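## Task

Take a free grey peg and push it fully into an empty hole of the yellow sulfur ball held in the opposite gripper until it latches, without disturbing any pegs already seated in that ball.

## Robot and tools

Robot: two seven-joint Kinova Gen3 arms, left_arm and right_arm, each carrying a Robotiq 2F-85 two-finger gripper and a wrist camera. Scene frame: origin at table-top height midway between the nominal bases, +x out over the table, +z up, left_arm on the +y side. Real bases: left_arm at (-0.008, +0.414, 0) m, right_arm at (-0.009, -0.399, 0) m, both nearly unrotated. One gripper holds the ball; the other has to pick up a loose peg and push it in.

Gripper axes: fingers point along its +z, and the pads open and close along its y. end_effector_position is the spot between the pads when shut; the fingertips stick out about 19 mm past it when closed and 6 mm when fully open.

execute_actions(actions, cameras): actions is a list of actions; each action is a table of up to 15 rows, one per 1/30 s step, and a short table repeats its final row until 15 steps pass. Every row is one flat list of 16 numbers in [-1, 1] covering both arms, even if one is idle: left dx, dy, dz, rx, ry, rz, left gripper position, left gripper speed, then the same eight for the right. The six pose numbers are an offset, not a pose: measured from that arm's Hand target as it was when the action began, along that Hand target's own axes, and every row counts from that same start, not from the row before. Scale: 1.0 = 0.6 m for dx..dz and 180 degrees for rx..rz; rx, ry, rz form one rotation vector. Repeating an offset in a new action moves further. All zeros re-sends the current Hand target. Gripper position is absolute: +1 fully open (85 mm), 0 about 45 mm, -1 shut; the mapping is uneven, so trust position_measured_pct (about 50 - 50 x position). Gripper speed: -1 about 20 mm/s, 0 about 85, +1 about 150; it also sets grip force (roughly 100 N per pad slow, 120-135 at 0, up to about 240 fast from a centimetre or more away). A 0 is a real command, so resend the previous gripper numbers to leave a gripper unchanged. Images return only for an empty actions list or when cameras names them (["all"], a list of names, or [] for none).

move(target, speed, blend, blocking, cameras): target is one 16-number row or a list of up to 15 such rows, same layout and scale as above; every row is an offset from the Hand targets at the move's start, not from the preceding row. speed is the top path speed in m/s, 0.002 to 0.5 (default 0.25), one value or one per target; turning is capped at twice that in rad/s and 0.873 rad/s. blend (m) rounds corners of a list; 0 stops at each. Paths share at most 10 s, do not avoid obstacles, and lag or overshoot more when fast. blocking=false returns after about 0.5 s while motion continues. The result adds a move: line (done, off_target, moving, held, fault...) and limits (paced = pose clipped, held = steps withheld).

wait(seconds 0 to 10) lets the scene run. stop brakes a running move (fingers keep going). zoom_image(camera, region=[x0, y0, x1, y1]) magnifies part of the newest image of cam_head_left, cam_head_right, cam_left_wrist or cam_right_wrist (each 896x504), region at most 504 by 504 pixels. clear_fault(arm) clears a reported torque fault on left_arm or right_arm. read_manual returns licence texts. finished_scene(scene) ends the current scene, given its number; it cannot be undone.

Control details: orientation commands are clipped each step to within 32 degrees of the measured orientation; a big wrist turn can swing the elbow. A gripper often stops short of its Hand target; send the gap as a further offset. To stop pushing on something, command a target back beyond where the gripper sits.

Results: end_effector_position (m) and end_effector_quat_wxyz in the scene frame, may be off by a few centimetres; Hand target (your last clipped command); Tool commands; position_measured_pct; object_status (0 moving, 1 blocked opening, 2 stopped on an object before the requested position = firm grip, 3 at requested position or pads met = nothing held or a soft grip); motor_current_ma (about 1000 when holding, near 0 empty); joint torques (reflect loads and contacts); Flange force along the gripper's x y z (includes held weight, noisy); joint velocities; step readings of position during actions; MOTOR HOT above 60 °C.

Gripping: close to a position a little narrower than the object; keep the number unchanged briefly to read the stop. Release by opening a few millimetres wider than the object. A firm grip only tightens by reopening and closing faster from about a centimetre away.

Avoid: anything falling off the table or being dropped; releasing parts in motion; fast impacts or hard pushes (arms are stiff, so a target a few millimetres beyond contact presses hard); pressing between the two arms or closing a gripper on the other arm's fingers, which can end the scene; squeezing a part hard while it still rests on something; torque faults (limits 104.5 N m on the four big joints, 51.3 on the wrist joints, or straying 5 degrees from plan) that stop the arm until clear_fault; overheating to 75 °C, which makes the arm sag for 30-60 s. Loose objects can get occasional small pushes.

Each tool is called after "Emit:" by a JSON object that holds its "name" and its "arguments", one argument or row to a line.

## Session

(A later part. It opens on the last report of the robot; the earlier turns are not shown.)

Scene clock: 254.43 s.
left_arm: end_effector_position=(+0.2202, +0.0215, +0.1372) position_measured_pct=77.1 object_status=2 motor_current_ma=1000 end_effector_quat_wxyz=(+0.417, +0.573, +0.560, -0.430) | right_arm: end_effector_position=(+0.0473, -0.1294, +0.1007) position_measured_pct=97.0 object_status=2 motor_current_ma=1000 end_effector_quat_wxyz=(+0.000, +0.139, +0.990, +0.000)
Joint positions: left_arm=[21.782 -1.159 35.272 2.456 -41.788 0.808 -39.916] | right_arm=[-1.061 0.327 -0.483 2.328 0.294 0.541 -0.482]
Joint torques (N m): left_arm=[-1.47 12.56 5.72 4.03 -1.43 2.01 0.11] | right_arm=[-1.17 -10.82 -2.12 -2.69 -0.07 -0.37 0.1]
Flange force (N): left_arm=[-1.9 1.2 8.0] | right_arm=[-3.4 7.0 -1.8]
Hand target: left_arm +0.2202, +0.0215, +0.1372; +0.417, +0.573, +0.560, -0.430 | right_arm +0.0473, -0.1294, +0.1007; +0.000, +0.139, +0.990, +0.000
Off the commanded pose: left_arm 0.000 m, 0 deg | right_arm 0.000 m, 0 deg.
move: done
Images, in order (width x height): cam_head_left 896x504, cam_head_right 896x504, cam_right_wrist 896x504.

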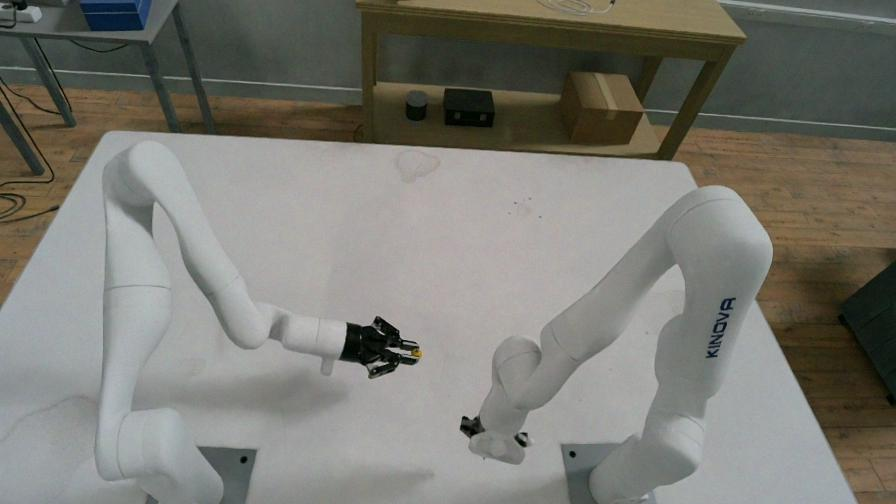

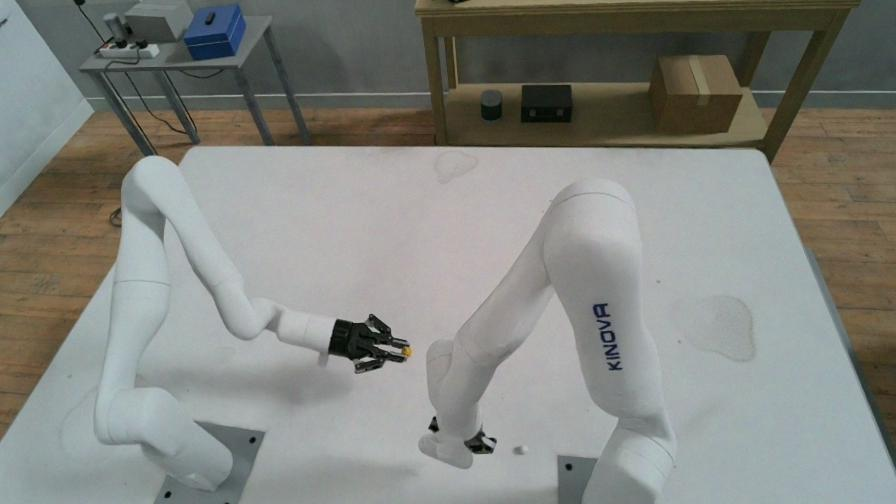

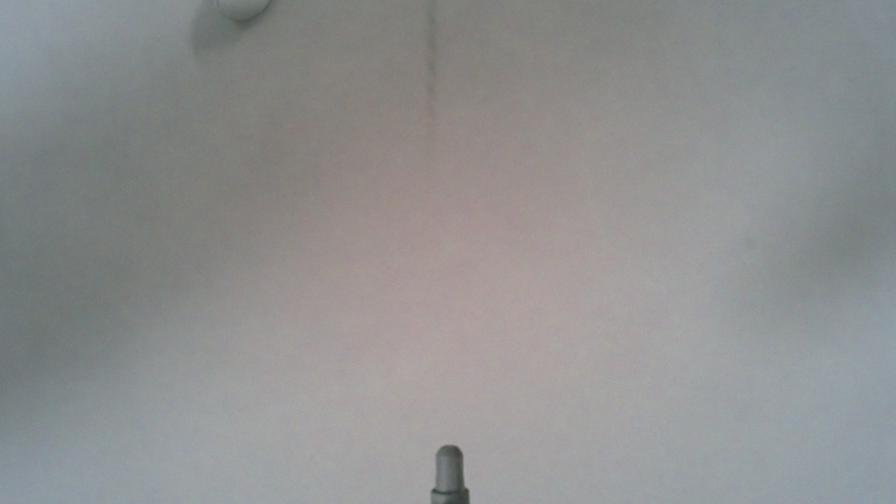

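Emit:
{"name": "move", "arguments": {
  "target": [0,0,0,0,0,0,-0.74,1,-0.284,0.114,0.071,0,0,-0.088,-0.95,-1],
  "cameras": ["cam_left_wrist"]
}}

Scene clock: 275.30 s.
left_arm: end_effector_position=(+0.2202, +0.0215, +0.1372) position_measured_pct=77.1 object_status=2 motor_current_ma=1000 end_effector_quat_wxyz=(+0.417, +0.573, +0.560, -0.430) | right_arm: end_effector_position=(+0.2299, -0.1104, +0.0581) position_measured_pct=97.0 object_status=2 motor_current_ma=1000 end_effector_quat_wxyz=(+0.000, +0.001, +1.000, +0.000)
Joint positions: left_arm=[21.782 -1.159 35.272 2.456 -41.788 0.808 -39.916] | right_arm=[-0.632 0.585 -0.433 2.067 0.438 0.578 0.197]
Joint torques (N m): left_arm=[-1.44 12.66 5.72 4.09 -1.39 2.02 0.09] | right_arm=[-1.21 -15.66 -2.78 -2.86 -0.06 -0.4 0.14]
Flange force (N): left_arm=[-1.5 1.7 7.9] | right_arm=[-6.4 3.2 -0.5]
Hand target: left_arm +0.2202, +0.0215, +0.1372; +0.417, +0.573, +0.560, -0.430 | right_arm +0.2299, -0.1104, +0.0581; +0.000, +0.001, +1.000, +0.000
Off the commanded pose: left_arm 0.000 m, 0 deg | right_arm 0.000 m, 0 deg.
move: done
Images, in order (width x height): cam_left_wrist 896x504.

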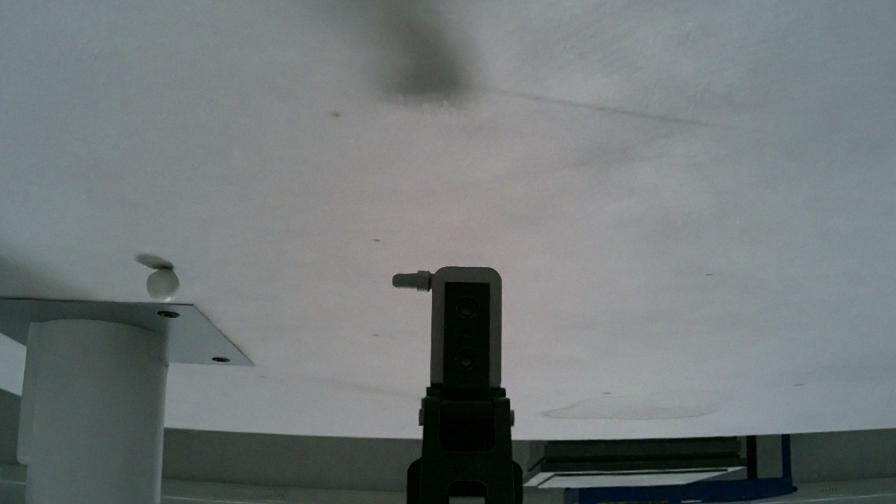

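Emit:
{"name": "zoom_image", "arguments": {
  "camera": "cam_left_wrist",
  "region": [380, 250, 520, 330]
}}

Scaled by 3.600 from the camera's 896x504 image, which has a finer 1280x720 frame.

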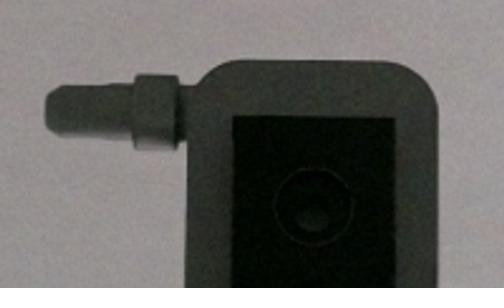

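Emit:
{"name": "move", "arguments": {
  "target": [0,0,0,0,0,0,-0.74,1,-0.08,0.055,-0.122,-0.5,0,0,-0.95,-1],
  "cameras": ["cam_right_wrist","cam_head_right"]
}}

Emit:
{"name": "zoom_image", "arguments": {
  "camera": "cam_right_wrist",
  "region": [380, 205, 510, 295]
}}

Scene clock: 336.17 s.
left_arm: end_effector_position=(+0.2202, +0.0215, +0.1372) position_measured_pct=77.1 object_status=2 motor_current_ma=1000 end_effector_quat_wxyz=(+0.417, +0.573, +0.560, -0.430) | right_arm: end_effector_position=(+0.2779, -0.0775, +0.1313) position_measured_pct=97.0 object_status=2 motor_current_ma=1000 end_effector_quat_wxyz=(+0.001, +0.001, +0.707, +0.707)
Joint positions: left_arm=[21.782 -1.159 35.272 2.456 -41.788 0.808 -39.916] | right_arm=[0.89 2.088 -1.425 2.243 1.218 0.313 0.824]
Joint torques (N m): left_arm=[-1.44 12.65 5.81 4.09 -1.41 2.02 0.12] | right_arm=[-1.35 -10.09 -8.54 7.3 -0.85 -2.36 0.1]
Flange force (N): left_arm=[-1.3 1.3 8.0] | right_arm=[-2.7 -6.9 -5.1]
Hand target: left_arm +0.2202, +0.0215, +0.1372; +0.417, +0.573, +0.560, -0.430 | right_arm +0.2780, -0.0775, +0.1313; +0.001, +0.001, +0.707, +0.707
Off the commanded pose: left_arm 0.000 m, 0 deg | right_arm 0.000 m, 0 deg.
move: done
Images, in order (width x height): cam_head_right 896x504, cam_right_wrist 896x504.

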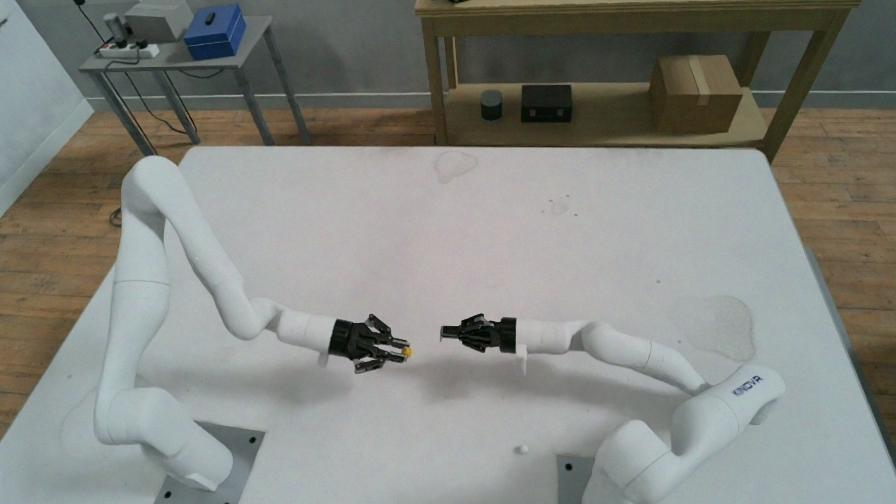

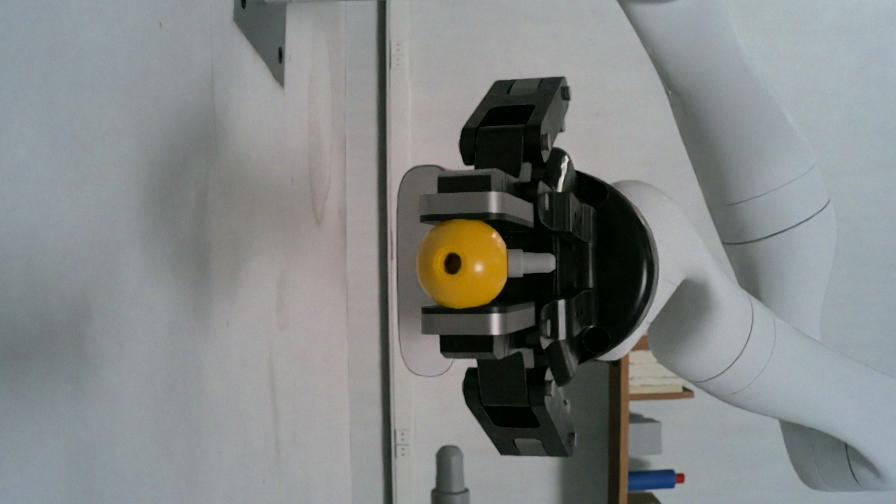

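Scaled by 3.877 from the camera's 896x504 image, which has a finer 1280x720 frame.

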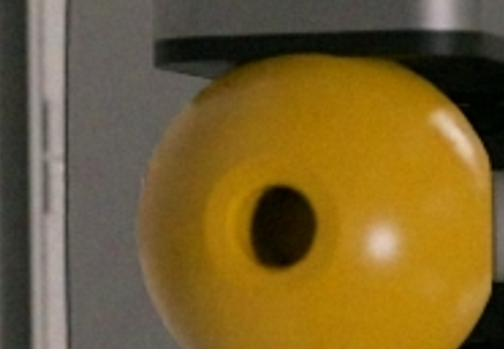

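Emit:
{"name": "move", "arguments": {
  "target": [0,0,0,0,0,0,-0.74,1,0.063,0.115,-0.0875,0.5,0,0,-0.95,-1]
}}

Scene clock: 393.83 s.
left_arm: end_effector_position=(+0.2202, +0.0215, +0.1372) position_measured_pct=77.1 object_status=2 motor_current_ma=1000 end_effector_quat_wxyz=(+0.417, +0.573, +0.560, -0.430) | right_arm: end_effector_position=(+0.2400, -0.1299, +0.2003) position_measured_pct=97.0 object_status=2 motor_current_ma=1000 end_effector_quat_wxyz=(+0.000, +0.001, +1.000, +0.000)
Joint positions: left_arm=[21.782 -1.159 35.272 2.456 -41.788 0.808 -39.916] | right_arm=[0.051 0.641 -1.437 1.891 0.678 1.237 -0.04]
Joint torques (N m): left_arm=[-1.44 12.64 5.76 4.03 -1.35 2.01 0.07] | right_arm=[-1.38 -12.23 -6.09 -4.73 -0.12 -0.32 0.17]
Flange force (N): left_arm=[-1.5 1.6 7.7] | right_arm=[-6.1 1.7 -3.2]
Hand target: left_arm +0.2202, +0.0215, +0.1372; +0.417, +0.573, +0.560, -0.430 | right_arm +0.2400, -0.1299, +0.2003; +0.000, +0.001, +1.000, +0.000
Off the commanded pose: left_arm 0.000 m, 0 deg | right_arm 0.000 m, 0 deg.
move: done

Emit:
{"name": "move", "arguments": {
  "target": [0,0,0,0,0,0,-0.74,1,0.0315,0.0333,0.0167,-0.0821,0.0805,0.5014,-0.95,-1]
}}

Scene clock: 405.90 s.
left_arm: end_effector_position=(+0.2202, +0.0215, +0.1372) position_measured_pct=77.1 object_status=2 motor_current_ma=1000 end_effector_quat_wxyz=(+0.417, +0.573, +0.560, -0.430) | right_arm: end_effector_position=(+0.2212, -0.1099, +0.1903) position_measured_pct=97.0 object_status=2 motor_current_ma=1000 end_effector_quat_wxyz=(-0.113, +0.705, +0.690, +0.115)
Joint positions: left_arm=[21.782 -1.159 35.272 2.456 -41.788 0.808 -39.916] | right_arm=[0.193 0.346 -1.2 2.137 0.241 0.613 -1.141]
Joint torques (N m): left_arm=[-1.44 12.65 5.74 4.09 -1.39 2 0.09] | right_arm=[-1.34 -8.68 -3.88 -5.59 -0.28 -1.29 0.11]
Flange force (N): left_arm=[-1.5 1.6 7.9] | right_arm=[1.6 6.8 -3.8]
Hand target: left_arm +0.2202, +0.0215, +0.1372; +0.417, +0.573, +0.560, -0.430 | right_arm +0.2212, -0.1099, +0.1902; -0.113, +0.705, +0.690, +0.115
Off the commanded pose: left_arm 0.000 m, 0 deg | right_arm 0.000 m, 0 deg.
move: done

Emit:
{"name": "move", "arguments": {
  "target": [0,0,0,0,0,0,-0.74,1,0.0705,-0.0021,0.1185,0,0,0,-0.95,-1],
  "speed": 0.1,
  "cameras": ["cam_right_wrist","cam_head_right","cam_head_left"]
}}

Emit:
{"name": "zoom_image", "arguments": {
  "camera": "cam_right_wrist",
  "region": [360, 344, 560, 504]
}}

Scene clock: 415.37 s.
left_arm: end_effector_position=(+0.2202, +0.0215, +0.1372) position_measured_pct=77.1 object_status=2 motor_current_ma=1000 end_effector_quat_wxyz=(+0.417, +0.573, +0.560, -0.430) | right_arm: end_effector_position=(+0.2213, -0.0472, +0.1364) position_measured_pct=97.0 object_status=2 motor_current_ma=1000 end_effector_quat_wxyz=(-0.113, +0.705, +0.690, +0.115)
Joint positions: left_arm=[21.782 -1.159 35.272 2.456 -41.788 0.808 -39.916] | right_arm=[-0.233 0.494 -0.908 2.101 0.499 0.476 -1.459]
Joint torques (N m): left_arm=[-1.43 12.67 5.76 4.02 -1.41 2.01 0.12] | right_arm=[-1.37 -12.92 -4.19 -4.56 -0.03 -1.39 0.17]
Flange force (N): left_arm=[-1.4 1.2 7.9] | right_arm=[3.0 7.1 -2.3]
Hand target: left_arm +0.2202, +0.0215, +0.1372; +0.417, +0.573, +0.560, -0.430 | right_arm +0.2213, -0.0472, +0.1363; -0.113, +0.705, +0.690, +0.115
Off the commanded pose: left_arm 0.000 m, 0 deg | right_arm 0.000 m, 0 deg.
move: done
Images, in order (width x height): cam_head_left 896x504, cam_head_right 896x504, cam_right_wrist 896x504.

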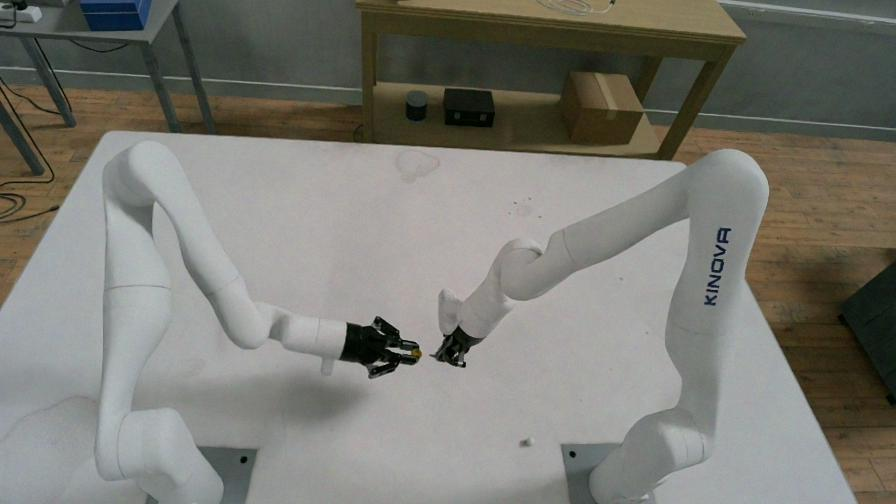

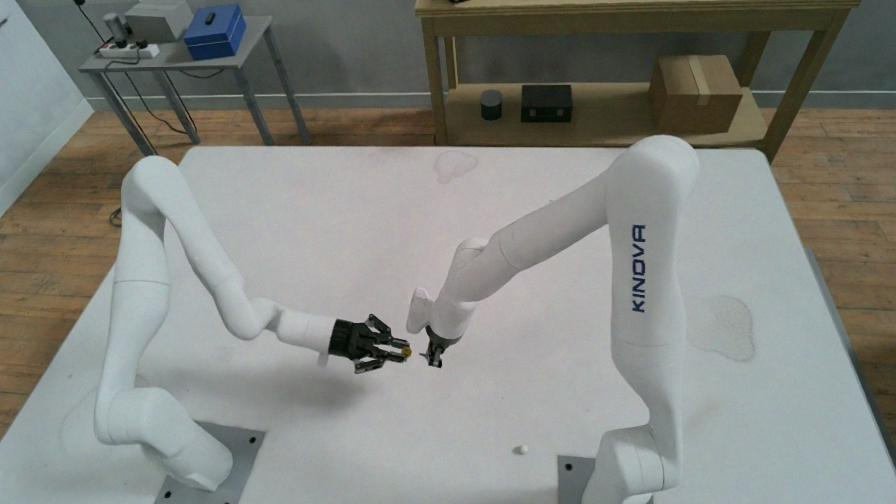

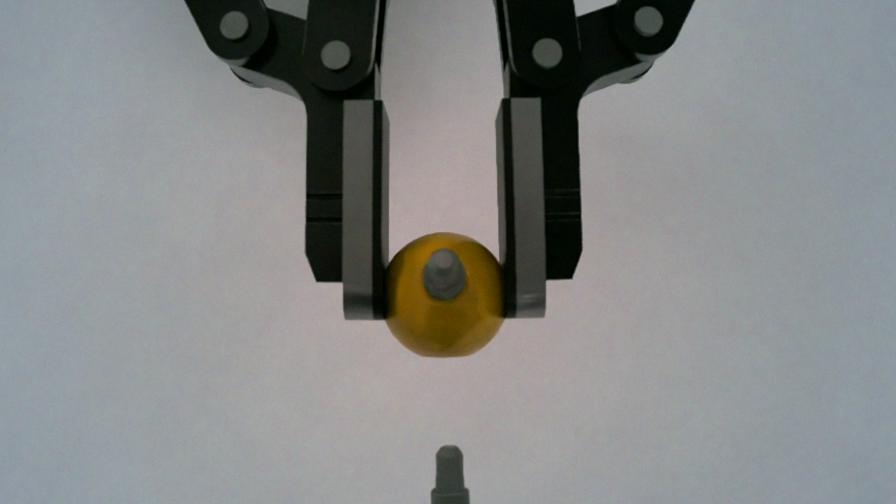

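Scaled by 2.520 from the camera's 896x504 image, which has a finer 1280x720 frame.

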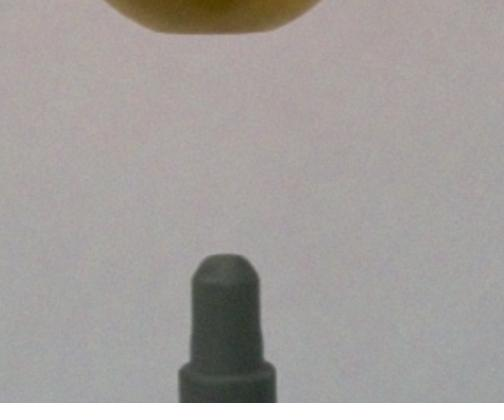

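Emit:
{"name": "zoom_image", "arguments": {
  "camera": "cam_right_wrist",
  "region": [370, 225, 520, 365]
}}

Scaled by 3.360 from the camera's 896x504 image, which has a finer 1280x720 frame.

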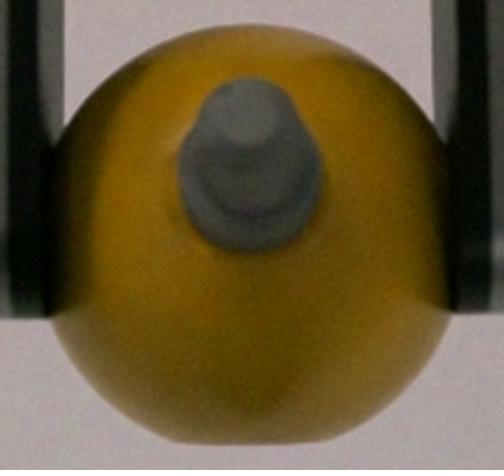

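Emit:
{"name": "move", "arguments": {
  "target": [0,0,0,0,0,0,-0.74,1,0.0207,-0.0012,-0.0005,0,-0.0139,0,-0.95,-1],
  "speed": 0.03,
  "cameras": ["cam_right_wrist","cam_head_right","cam_head_left"]
}}

Emit:
{"name": "zoom_image", "arguments": {
  "camera": "cam_right_wrist",
  "region": [370, 384, 520, 504]
}}

Emit:
{"name": "zoom_image", "arguments": {
  "camera": "cam_head_left",
  "region": [390, 325, 470, 375]
}}

Emit:
{"name": "zoom_image", "arguments": {
  "camera": "cam_head_right",
  "region": [380, 325, 460, 375]
}}

Scene clock: 476.27 s.
left_arm: end_effector_position=(+0.2202, +0.0215, +0.1372) position_measured_pct=77.1 object_status=2 motor_current_ma=1000 end_effector_quat_wxyz=(+0.417, +0.573, +0.560, -0.430) | right_arm: end_effector_position=(+0.2208, -0.0355, +0.1406) position_measured_pct=97.0 object_status=2 motor_current_ma=1000 end_effector_quat_wxyz=(-0.098, +0.708, +0.693, +0.100)
Joint positions: left_arm=[21.782 -1.159 35.272 2.456 -41.788 0.808 -39.916] | right_arm=[-0.299 0.505 -0.891 2.034 0.496 0.565 -1.487]
Joint torques (N m): left_arm=[-1.43 12.62 5.73 4.04 -1.45 2 0.07] | right_arm=[-1.23 -13.62 -4.42 -4.82 -0.08 -1.27 0.16]
Flange force (N): left_arm=[-1.8 1.3 8.0] | right_arm=[3.8 6.5 -1.0]
Hand target: left_arm +0.2202, +0.0215, +0.1372; +0.417, +0.573, +0.560, -0.430 | right_arm +0.2208, -0.0355, +0.1406; -0.098, +0.708, +0.693, +0.100
Off the commanded pose: left_arm 0.000 m, 0 deg | right_arm 0.000 m, 0 deg.
move: done
Images, in order (width x height): cam_head_left 896x504, cam_head_right 896x504, cam_right_wrist 896x504.

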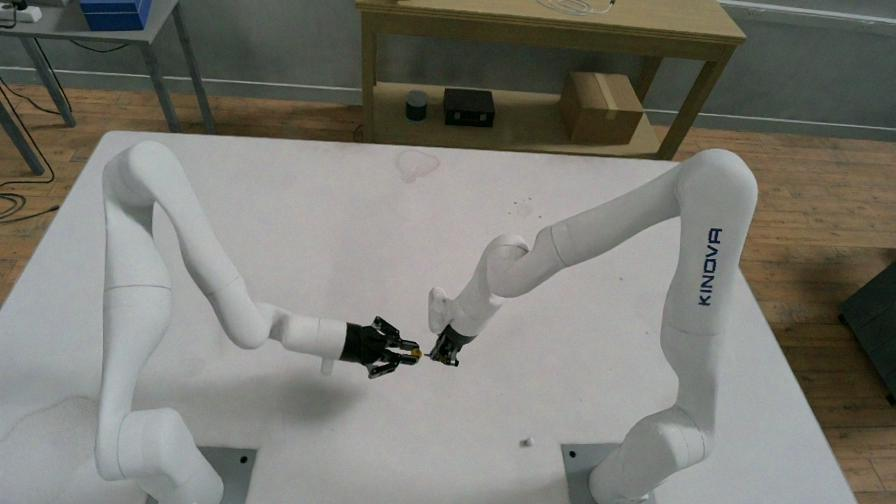

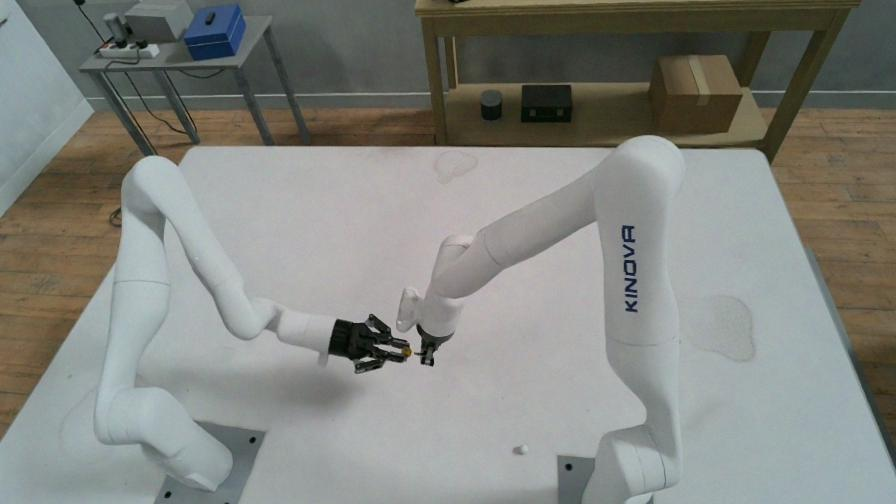

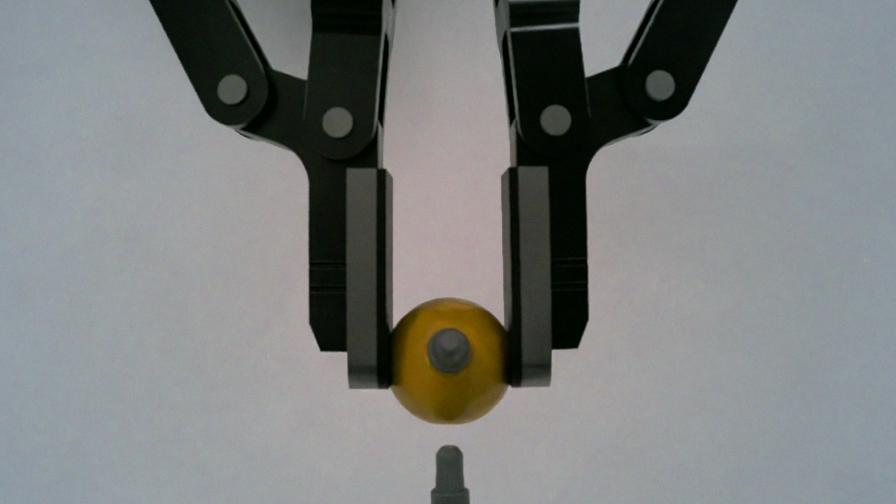

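Scaled by 3.360 from the camera's 896x504 image, which has a finer 1280x720 frame.

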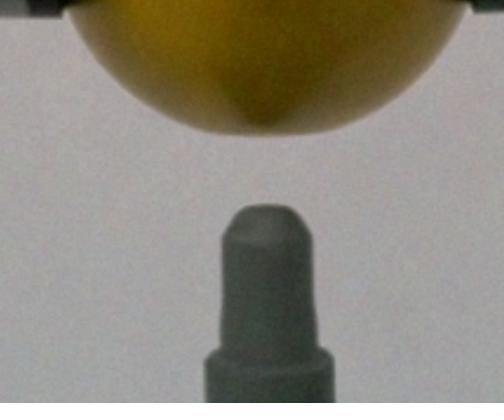

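Scaled by 6.300 from the camera's 896x504 image, which has a finer 1280x720 frame.

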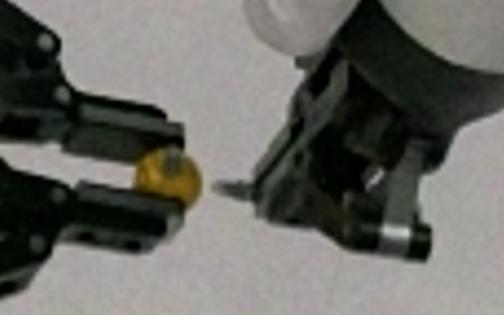

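Scaled by 6.300 from the camera's 896x504 image, which has a finer 1280x720 frame.

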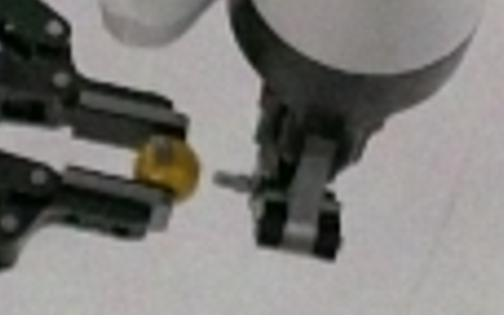

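Emit:
{"name": "move", "arguments": {
  "target": [0,0,0,0,0,0,-0.74,1,0.005,-0.0001,0.00014,0,0,0,-0.95,-1],
  "speed": 0.01
}}

Emit:
{"name": "move", "arguments": {
  "target": [0,0,0,0,0,0,-0.74,1,0.0033,0,0.0001,0,0,0,-0.95,-1],
  "speed": 0.01,
  "cameras": ["cam_right_wrist"]
}}

Emit:
{"name": "zoom_image", "arguments": {
  "camera": "cam_right_wrist",
  "region": [370, 384, 520, 504]
}}

Scene clock: 486.97 s.
left_arm: end_effector_position=(+0.2202, +0.0215, +0.1372) position_measured_pct=77.1 object_status=2 motor_current_ma=1000 end_effector_quat_wxyz=(+0.417, +0.573, +0.560, -0.430) | right_arm: end_effector_position=(+0.2208, -0.0326, +0.1413) position_measured_pct=97.0 object_status=2 motor_current_ma=1000 end_effector_quat_wxyz=(-0.098, +0.708, +0.693, +0.100)
Joint positions: left_arm=[21.782 -1.159 35.272 2.456 -41.788 0.808 -39.916] | right_arm=[-0.306 0.507 -0.889 2.026 0.496 0.571 -1.49]
Joint torques (N m): left_arm=[-1.46 12.7 5.68 4 -1.38 1.97 0.11] | right_arm=[-1.37 -13.7 -4.46 -4.85 -0.09 -1.28 0.16]
Flange force (N): left_arm=[-1.4 1.2 7.9] | right_arm=[3.5 6.7 -1.4]
Hand target: left_arm +0.2202, +0.0215, +0.1372; +0.417, +0.573, +0.560, -0.430 | right_arm +0.2208, -0.0326, +0.1413; -0.098, +0.708, +0.693, +0.100
Off the commanded pose: left_arm 0.000 m, 0 deg | right_arm 0.000 m, 0 deg.
move: done

Scene clock: 487.67 s.
left_arm: end_effector_position=(+0.2202, +0.0215, +0.1372) position_measured_pct=77.1 object_status=2 motor_current_ma=1000 end_effector_quat_wxyz=(+0.417, +0.573, +0.560, -0.430) | right_arm: end_effector_position=(+0.2209, -0.0307, +0.1418) position_measured_pct=97.0 object_status=2 motor_current_ma=1000 end_effector_quat_wxyz=(-0.098, +0.708, +0.693, +0.100)
Joint positions: left_arm=[21.782 -1.159 35.272 2.456 -41.788 0.808 -39.916] | right_arm=[-0.311 0.509 -0.888 2.021 0.496 0.574 -1.492]
Joint torques (N m): left_arm=[0.91 12.1 7.34 2.62 -1.46 2.3 0.11] | right_arm=[-3.5 -14.83 -7.28 -9.54 -0.24 -4.43 0.18]
Flange force (N): left_arm=[-0.2 1.3 -2.5] | right_arm=[-6.2 6.6 -2.1]
Hand target: left_arm +0.2202, +0.0215, +0.1372; +0.417, +0.573, +0.560, -0.430 | right_arm +0.2209, -0.0306, +0.1418; -0.098, +0.708, +0.693, +0.100
Off the commanded pose: left_arm 0.000 m, 0 deg | right_arm 0.000 m, 0 deg.
move: done
Images, in order (width x height): cam_right_wrist 896x504.

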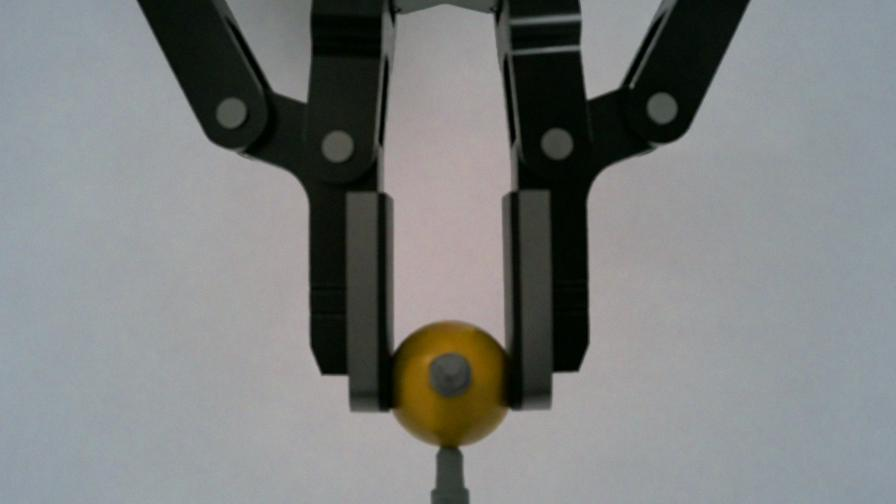

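Scaled by 3.360 from the camera's 896x504 image, which has a finer 1280x720 frame.

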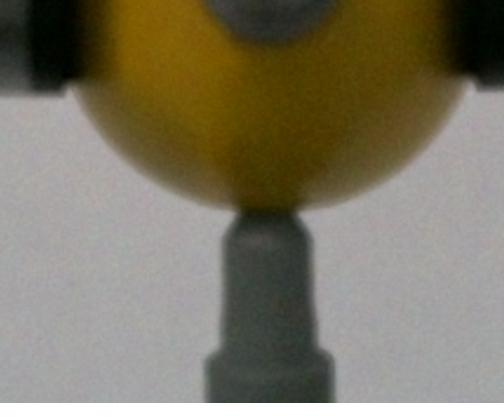

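Emit:
{"name": "move", "arguments": {
  "target": [0,0,0,0,0,0,-0.74,1,0.0017,0,0.00005,0,0,0,-0.95,-1],
  "speed": 0.01,
  "cameras": ["cam_right_wrist"]
}}

Emit:
{"name": "zoom_image", "arguments": {
  "camera": "cam_right_wrist",
  "region": [370, 384, 520, 504]
}}

Scene clock: 497.00 s.
left_arm: end_effector_position=(+0.2202, +0.0215, +0.1372) position_measured_pct=77.1 object_status=2 motor_current_ma=1000 end_effector_quat_wxyz=(+0.417, +0.573, +0.560, -0.430) | right_arm: end_effector_position=(+0.2209, -0.0297, +0.1421) position_measured_pct=97.0 object_status=2 motor_current_ma=1000 end_effector_quat_wxyz=(-0.098, +0.708, +0.693, +0.100)
Joint positions: left_arm=[21.782 -1.159 35.272 2.456 -41.788 0.808 -39.916] | right_arm=[-0.313 0.51 -0.887 2.018 0.497 0.576 -1.494]
Joint torques (N m): left_arm=[3.39 11.48 8.76 1.41 -1.59 2.48 0.1] | right_arm=[-5.69 -16.15 -9.99 -14.45 -0.36 -7.79 0.18]
Flange force (N): left_arm=[0.5 1.8 -12.8] | right_arm=[-16.1 6.8 -3.5]
Hand target: left_arm +0.2202, +0.0215, +0.1372; +0.417, +0.573, +0.560, -0.430 | right_arm +0.2209, -0.0297, +0.1421; -0.098, +0.708, +0.693, +0.100
Off the commanded pose: left_arm 0.000 m, 0 deg | right_arm 0.000 m, 0 deg.
move: done
Images, in order (width x height): cam_right_wrist 896x504.

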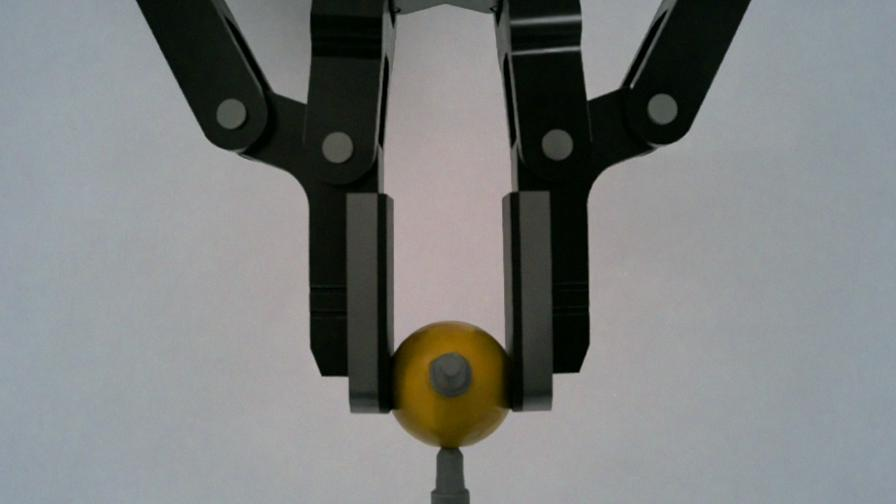

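Scaled by 3.360 from the camera's 896x504 image, which has a finer 1280x720 frame.

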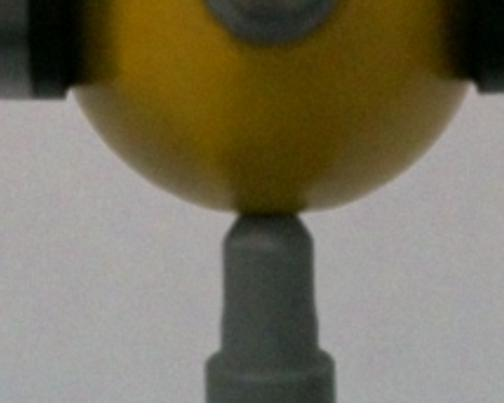

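Emit:
{"name": "execute_actions", "arguments": {
  "actions": [],
  "cameras": ["cam_head_left","cam_head_right"]
}}

Emit:
{"name": "zoom_image", "arguments": {
  "camera": "cam_head_left",
  "region": [405, 338, 445, 368]
}}

Emit:
{"name": "zoom_image", "arguments": {
  "camera": "cam_head_right",
  "region": [395, 338, 435, 368]
}}

Scene clock: 515.70 s.
left_arm: end_effector_position=(+0.2202, +0.0215, +0.1372) position_measured_pct=77.1 object_status=2 motor_current_ma=1000 end_effector_quat_wxyz=(+0.417, +0.573, +0.560, -0.430) | right_arm: end_effector_position=(+0.2209, -0.0297, +0.1421) position_measured_pct=97.0 object_status=2 motor_current_ma=1000 end_effector_quat_wxyz=(-0.098, +0.708, +0.693, +0.100)
Joint positions: left_arm=[21.782 -1.159 35.272 2.456 -41.788 0.808 -39.916] | right_arm=[-0.313 0.51 -0.887 2.018 0.497 0.576 -1.494]
Joint velocities: within noise
Joint torques (N m): left_arm=[3.48 11.42 8.76 1.4 -1.61 2.47 0.1] | right_arm=[-5.71 -16.19 -10.06 -14.57 -0.38 -7.84 0.17]
Motor temperatures (°C): left_arm=[25 29 23 25 33 35 36] | right_arm=[30 26 23 26 31 33 43]
Flange force (N): left_arm=[0.3 1.9 -13.0] | right_arm=[-16.4 6.7 -3.3]
Hand target: left_arm +0.2202, +0.0215, +0.1372; +0.417, +0.573, +0.560, -0.430 | right_arm +0.2209, -0.0297, +0.1421; -0.098, +0.708, +0.693, +0.100
Tool commands: left_gripper/position=-0.74 left_gripper/speed=+1.0 right_gripper/position=-0.95 right_gripper/speed=-1.0
Off the commanded pose: left_arm 0.000 m, 0 deg | right_arm 0.000 m, 0 deg.
Images, in order (width x height): cam_head_left 896x504, cam_head_right 896x504.

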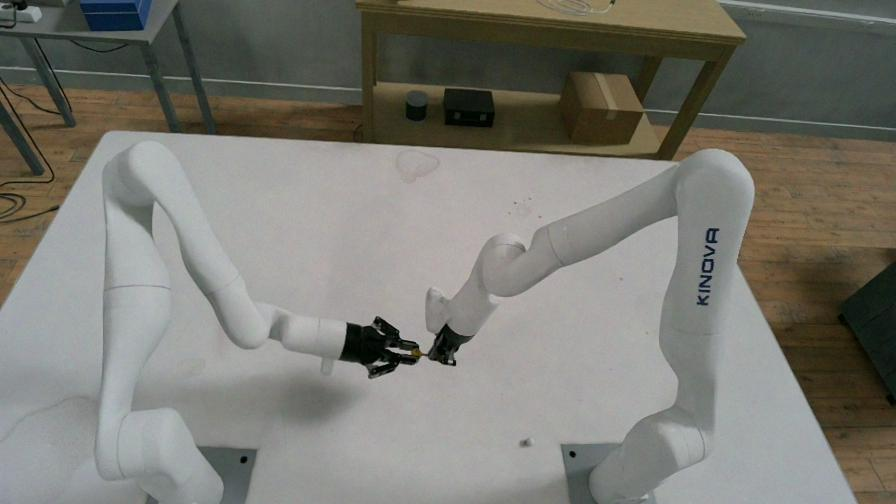

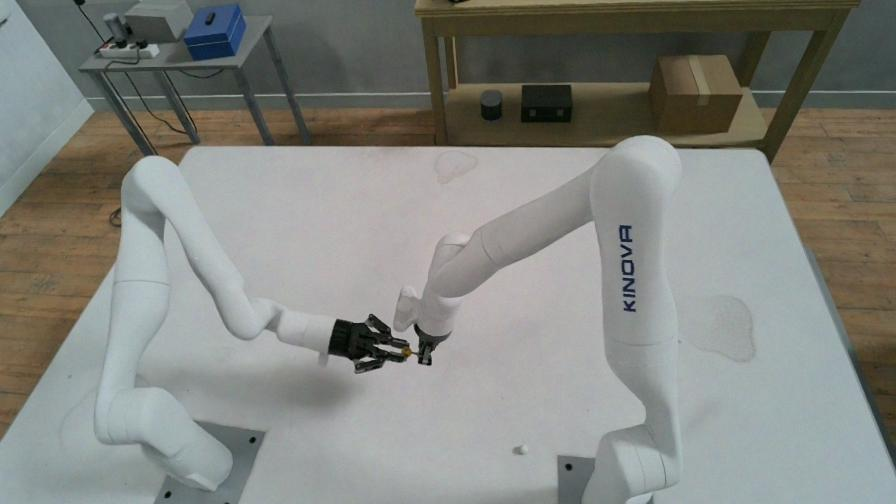

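Scaled by 12.600 from the camera's 896x504 image, which has a finer 1280x720 frame.

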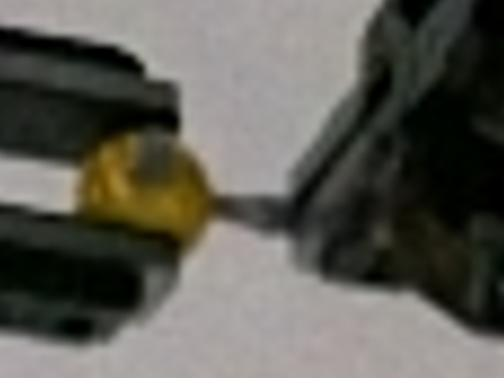

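Scaled by 12.600 from the camera's 896x504 image, which has a finer 1280x720 frame.

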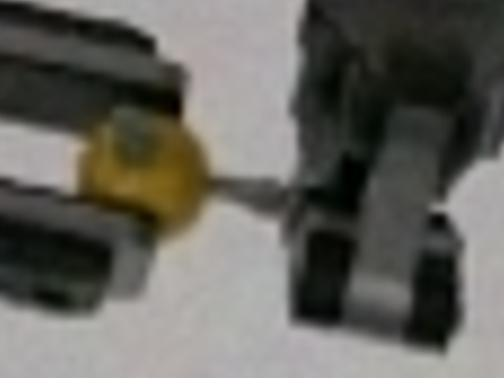

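Emit:
{"name": "move", "arguments": {
  "target": [
    [0,0,0,0,0,0,-0.74,1,-0.0035,0,0,0,0,0,-0.95,-1],
    [0,0,0,0,0,0,-0.74,1,-0.0035,0,-0.0013,0,0,0,-0.95,-1],
    [0,0,0,0,0,0,-0.74,1,0,0,-0.0013,0,0,0,-0.95,-1]
  ],
  "speed": 0.01,
  "cameras": ["cam_right_wrist"]
}}

Emit:
{"name": "zoom_image", "arguments": {
  "camera": "cam_right_wrist",
  "region": [370, 384, 520, 504]
}}

Scene clock: 547.90 s.
left_arm: end_effector_position=(+0.2202, +0.0215, +0.1372) position_measured_pct=77.1 object_status=2 motor_current_ma=1000 end_effector_quat_wxyz=(+0.417, +0.573, +0.560, -0.430) | right_arm: end_effector_position=(+0.2209, -0.0300, +0.1428) position_measured_pct=97.0 object_status=2 motor_current_ma=1000 end_effector_quat_wxyz=(-0.098, +0.708, +0.693, +0.100)
Joint positions: left_arm=[21.782 -1.159 35.272 2.456 -41.788 0.808 -39.916] | right_arm=[-0.311 0.509 -0.89 2.018 0.495 0.578 -1.492]
Joint torques (N m): left_arm=[2.93 11.66 8.79 1.31 -1.56 2.62 0.13] | right_arm=[-5.43 -15.8 -9.76 -14.01 -0.45 -7.27 0.18]
Flange force (N): left_arm=[1.0 0.9 -11.4] | right_arm=[-15.6 6.1 -2.7]
Hand target: left_arm +0.2202, +0.0215, +0.1372; +0.417, +0.573, +0.560, -0.430 | right_arm +0.2209, -0.0299, +0.1428; -0.098, +0.708, +0.693, +0.100
Off the commanded pose: left_arm 0.000 m, 0 deg | right_arm 0.000 m, 0 deg.
move: done
Images, in order (width x height): cam_right_wrist 896x504.

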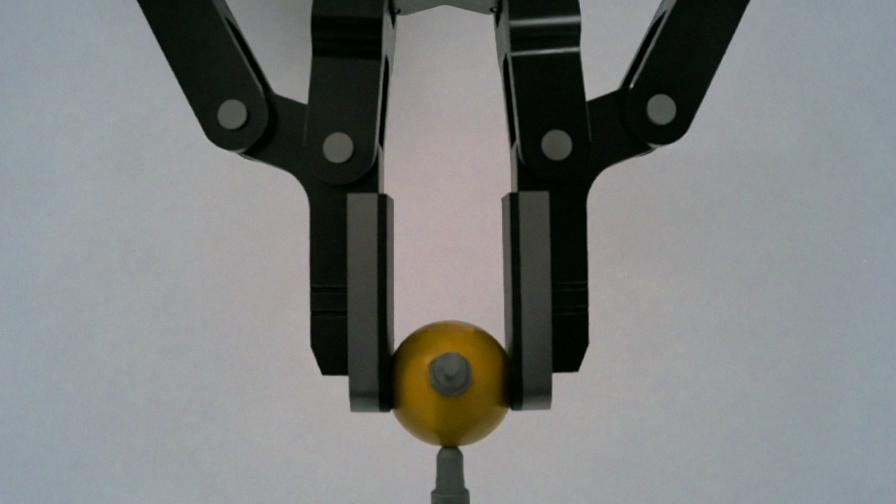

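Scaled by 3.360 from the camera's 896x504 image, which has a finer 1280x720 frame.

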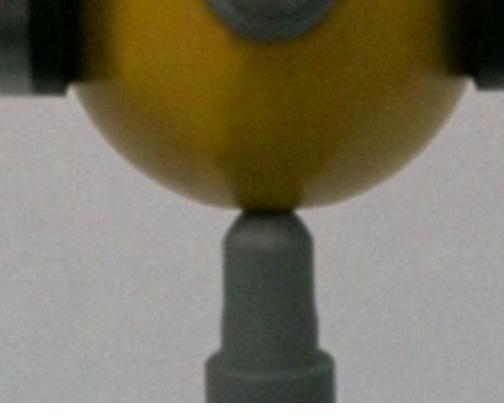

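Emit:
{"name": "move", "arguments": {
  "target": [
    [0,0,0,0,0,0,-0.74,1,-0.0045,0,0,0,0,0,-0.95,-1],
    [0,0,0,0,0,0,-0.74,1,-0.0045,0,0.0026,0,0,0,-0.95,-1],
    [0,0,0,0,0,0,-0.74,1,0,0,0.0026,0,0,0,-0.95,-1]
  ],
  "speed": 0.01,
  "cameras": ["cam_right_wrist"]
}}

Emit:
{"name": "zoom_image", "arguments": {
  "camera": "cam_right_wrist",
  "region": [370, 384, 520, 504]
}}

Scene clock: 558.53 s.
left_arm: end_effector_position=(+0.2202, +0.0216, +0.1372) position_measured_pct=77.1 object_status=2 motor_current_ma=1000 end_effector_quat_wxyz=(+0.417, +0.573, +0.560, -0.430) | right_arm: end_effector_position=(+0.2209, -0.0296, +0.1413) position_measured_pct=97.0 object_status=2 motor_current_ma=1000 end_effector_quat_wxyz=(-0.098, +0.708, +0.693, +0.100)
Joint positions: left_arm=[21.782 -1.159 35.272 2.456 -41.788 0.808 -39.916] | right_arm=[-0.315 0.511 -0.885 2.019 0.499 0.574 -1.496]
Joint torques (N m): left_arm=[2.82 11.55 8.14 1.51 -1.45 2.33 0.1] | right_arm=[-5.32 -16.09 -9.51 -13.21 -0.38 -7.12 0.16]
Flange force (N): left_arm=[-0.3 1.6 -10.9] | right_arm=[-13.5 7.6 -3.0]
Hand target: left_arm +0.2202, +0.0215, +0.1372; +0.417, +0.573, +0.560, -0.430 | right_arm +0.2209, -0.0295, +0.1413; -0.098, +0.708, +0.693, +0.100
Off the commanded pose: left_arm 0.000 m, 0 deg | right_arm 0.000 m, 0 deg.
move: done
Images, in order (width x height): cam_right_wrist 896x504.

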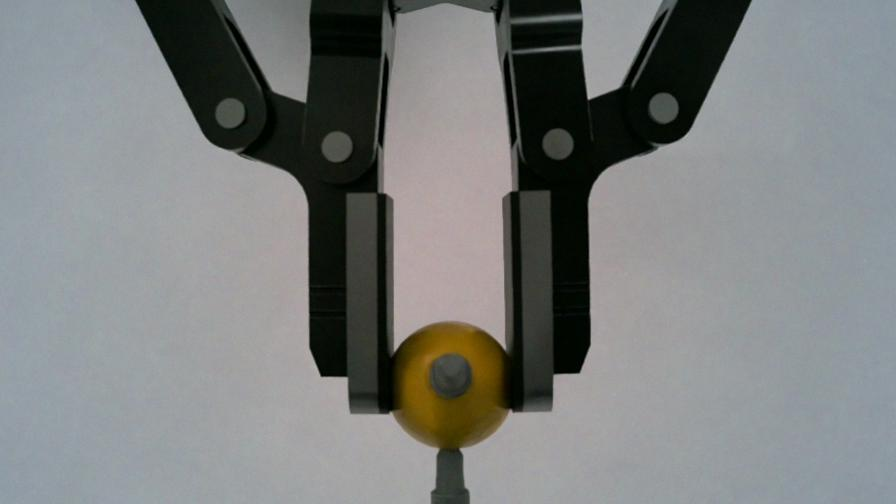

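Scaled by 3.360 from the camera's 896x504 image, which has a finer 1280x720 frame.

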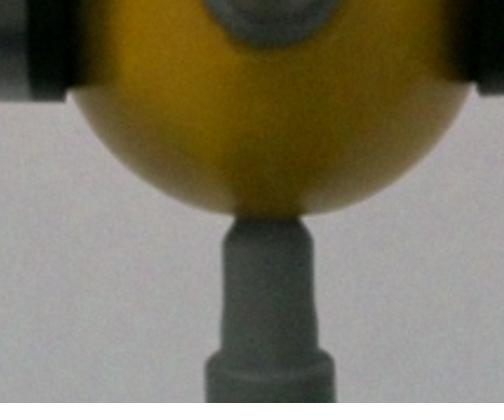

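Emit:
{"name": "move", "arguments": {
  "target": [
    [0,0,0,0,0,0,-0.74,1,-0.0045,0,0,0,0,0,-0.95,-1],
    [0,0,0,0,0,0,-0.74,1,-0.0045,0,0.0015,0,0,0,-0.95,-1],
    [0,0,0,0,0,0,-0.74,1,0,0,0.0015,0,0,0,-0.95,-1]
  ],
  "speed": 0.01,
  "cameras": ["cam_right_wrist"]
}}

Emit:
{"name": "zoom_image", "arguments": {
  "camera": "cam_right_wrist",
  "region": [370, 384, 520, 504]
}}

Scene clock: 566.70 s.
left_arm: end_effector_position=(+0.2203, +0.0216, +0.1372) position_measured_pct=77.1 object_status=2 motor_current_ma=1000 end_effector_quat_wxyz=(+0.417, +0.573, +0.560, -0.430) | right_arm: end_effector_position=(+0.2209, -0.0293, +0.1404) position_measured_pct=97.0 object_status=2 motor_current_ma=1000 end_effector_quat_wxyz=(-0.098, +0.708, +0.693, +0.100)
Joint positions: left_arm=[21.782 -1.159 35.272 2.456 -41.788 0.808 -39.916] | right_arm=[-0.318 0.513 -0.883 2.019 0.501 0.572 -1.498]
Joint torques (N m): left_arm=[2.61 11.52 7.72 1.39 -1.32 2.16 0.05] | right_arm=[-5.26 -16.28 -9.59 -13.29 -0.33 -6.82 0.18]
Flange force (N): left_arm=[-1.1 1.3 -10.6] | right_arm=[-14.0 7.1 -1.6]
Hand target: left_arm +0.2202, +0.0215, +0.1372; +0.417, +0.573, +0.560, -0.430 | right_arm +0.2209, -0.0292, +0.1405; -0.098, +0.708, +0.693, +0.100
Off the commanded pose: left_arm 0.000 m, 0 deg | right_arm 0.000 m, 0 deg.
move: done
Images, in order (width x height): cam_right_wrist 896x504.

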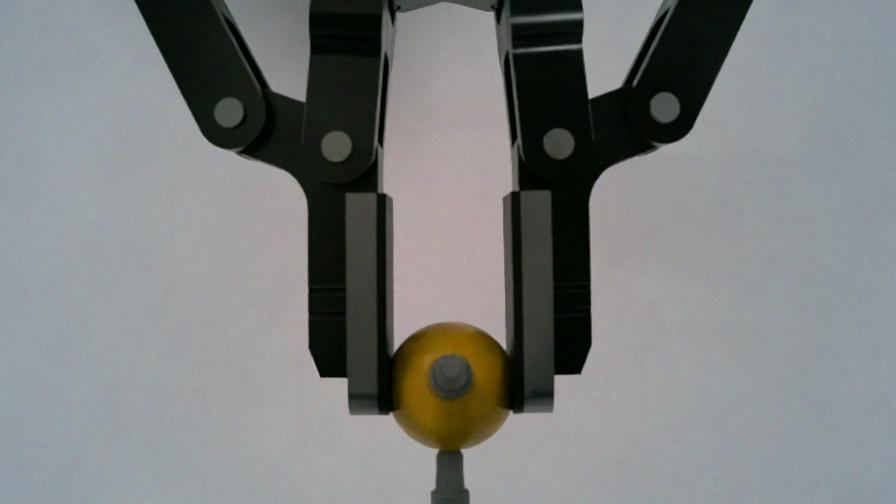

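Scaled by 3.360 from the camera's 896x504 image, which has a finer 1280x720 frame.

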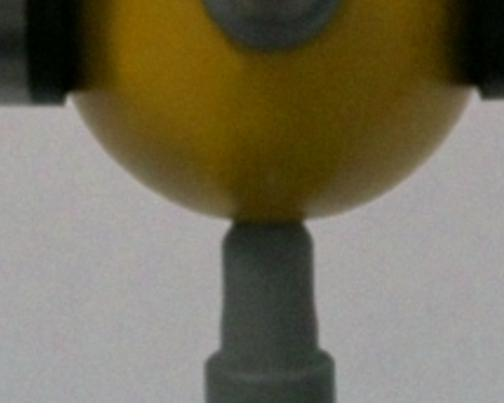

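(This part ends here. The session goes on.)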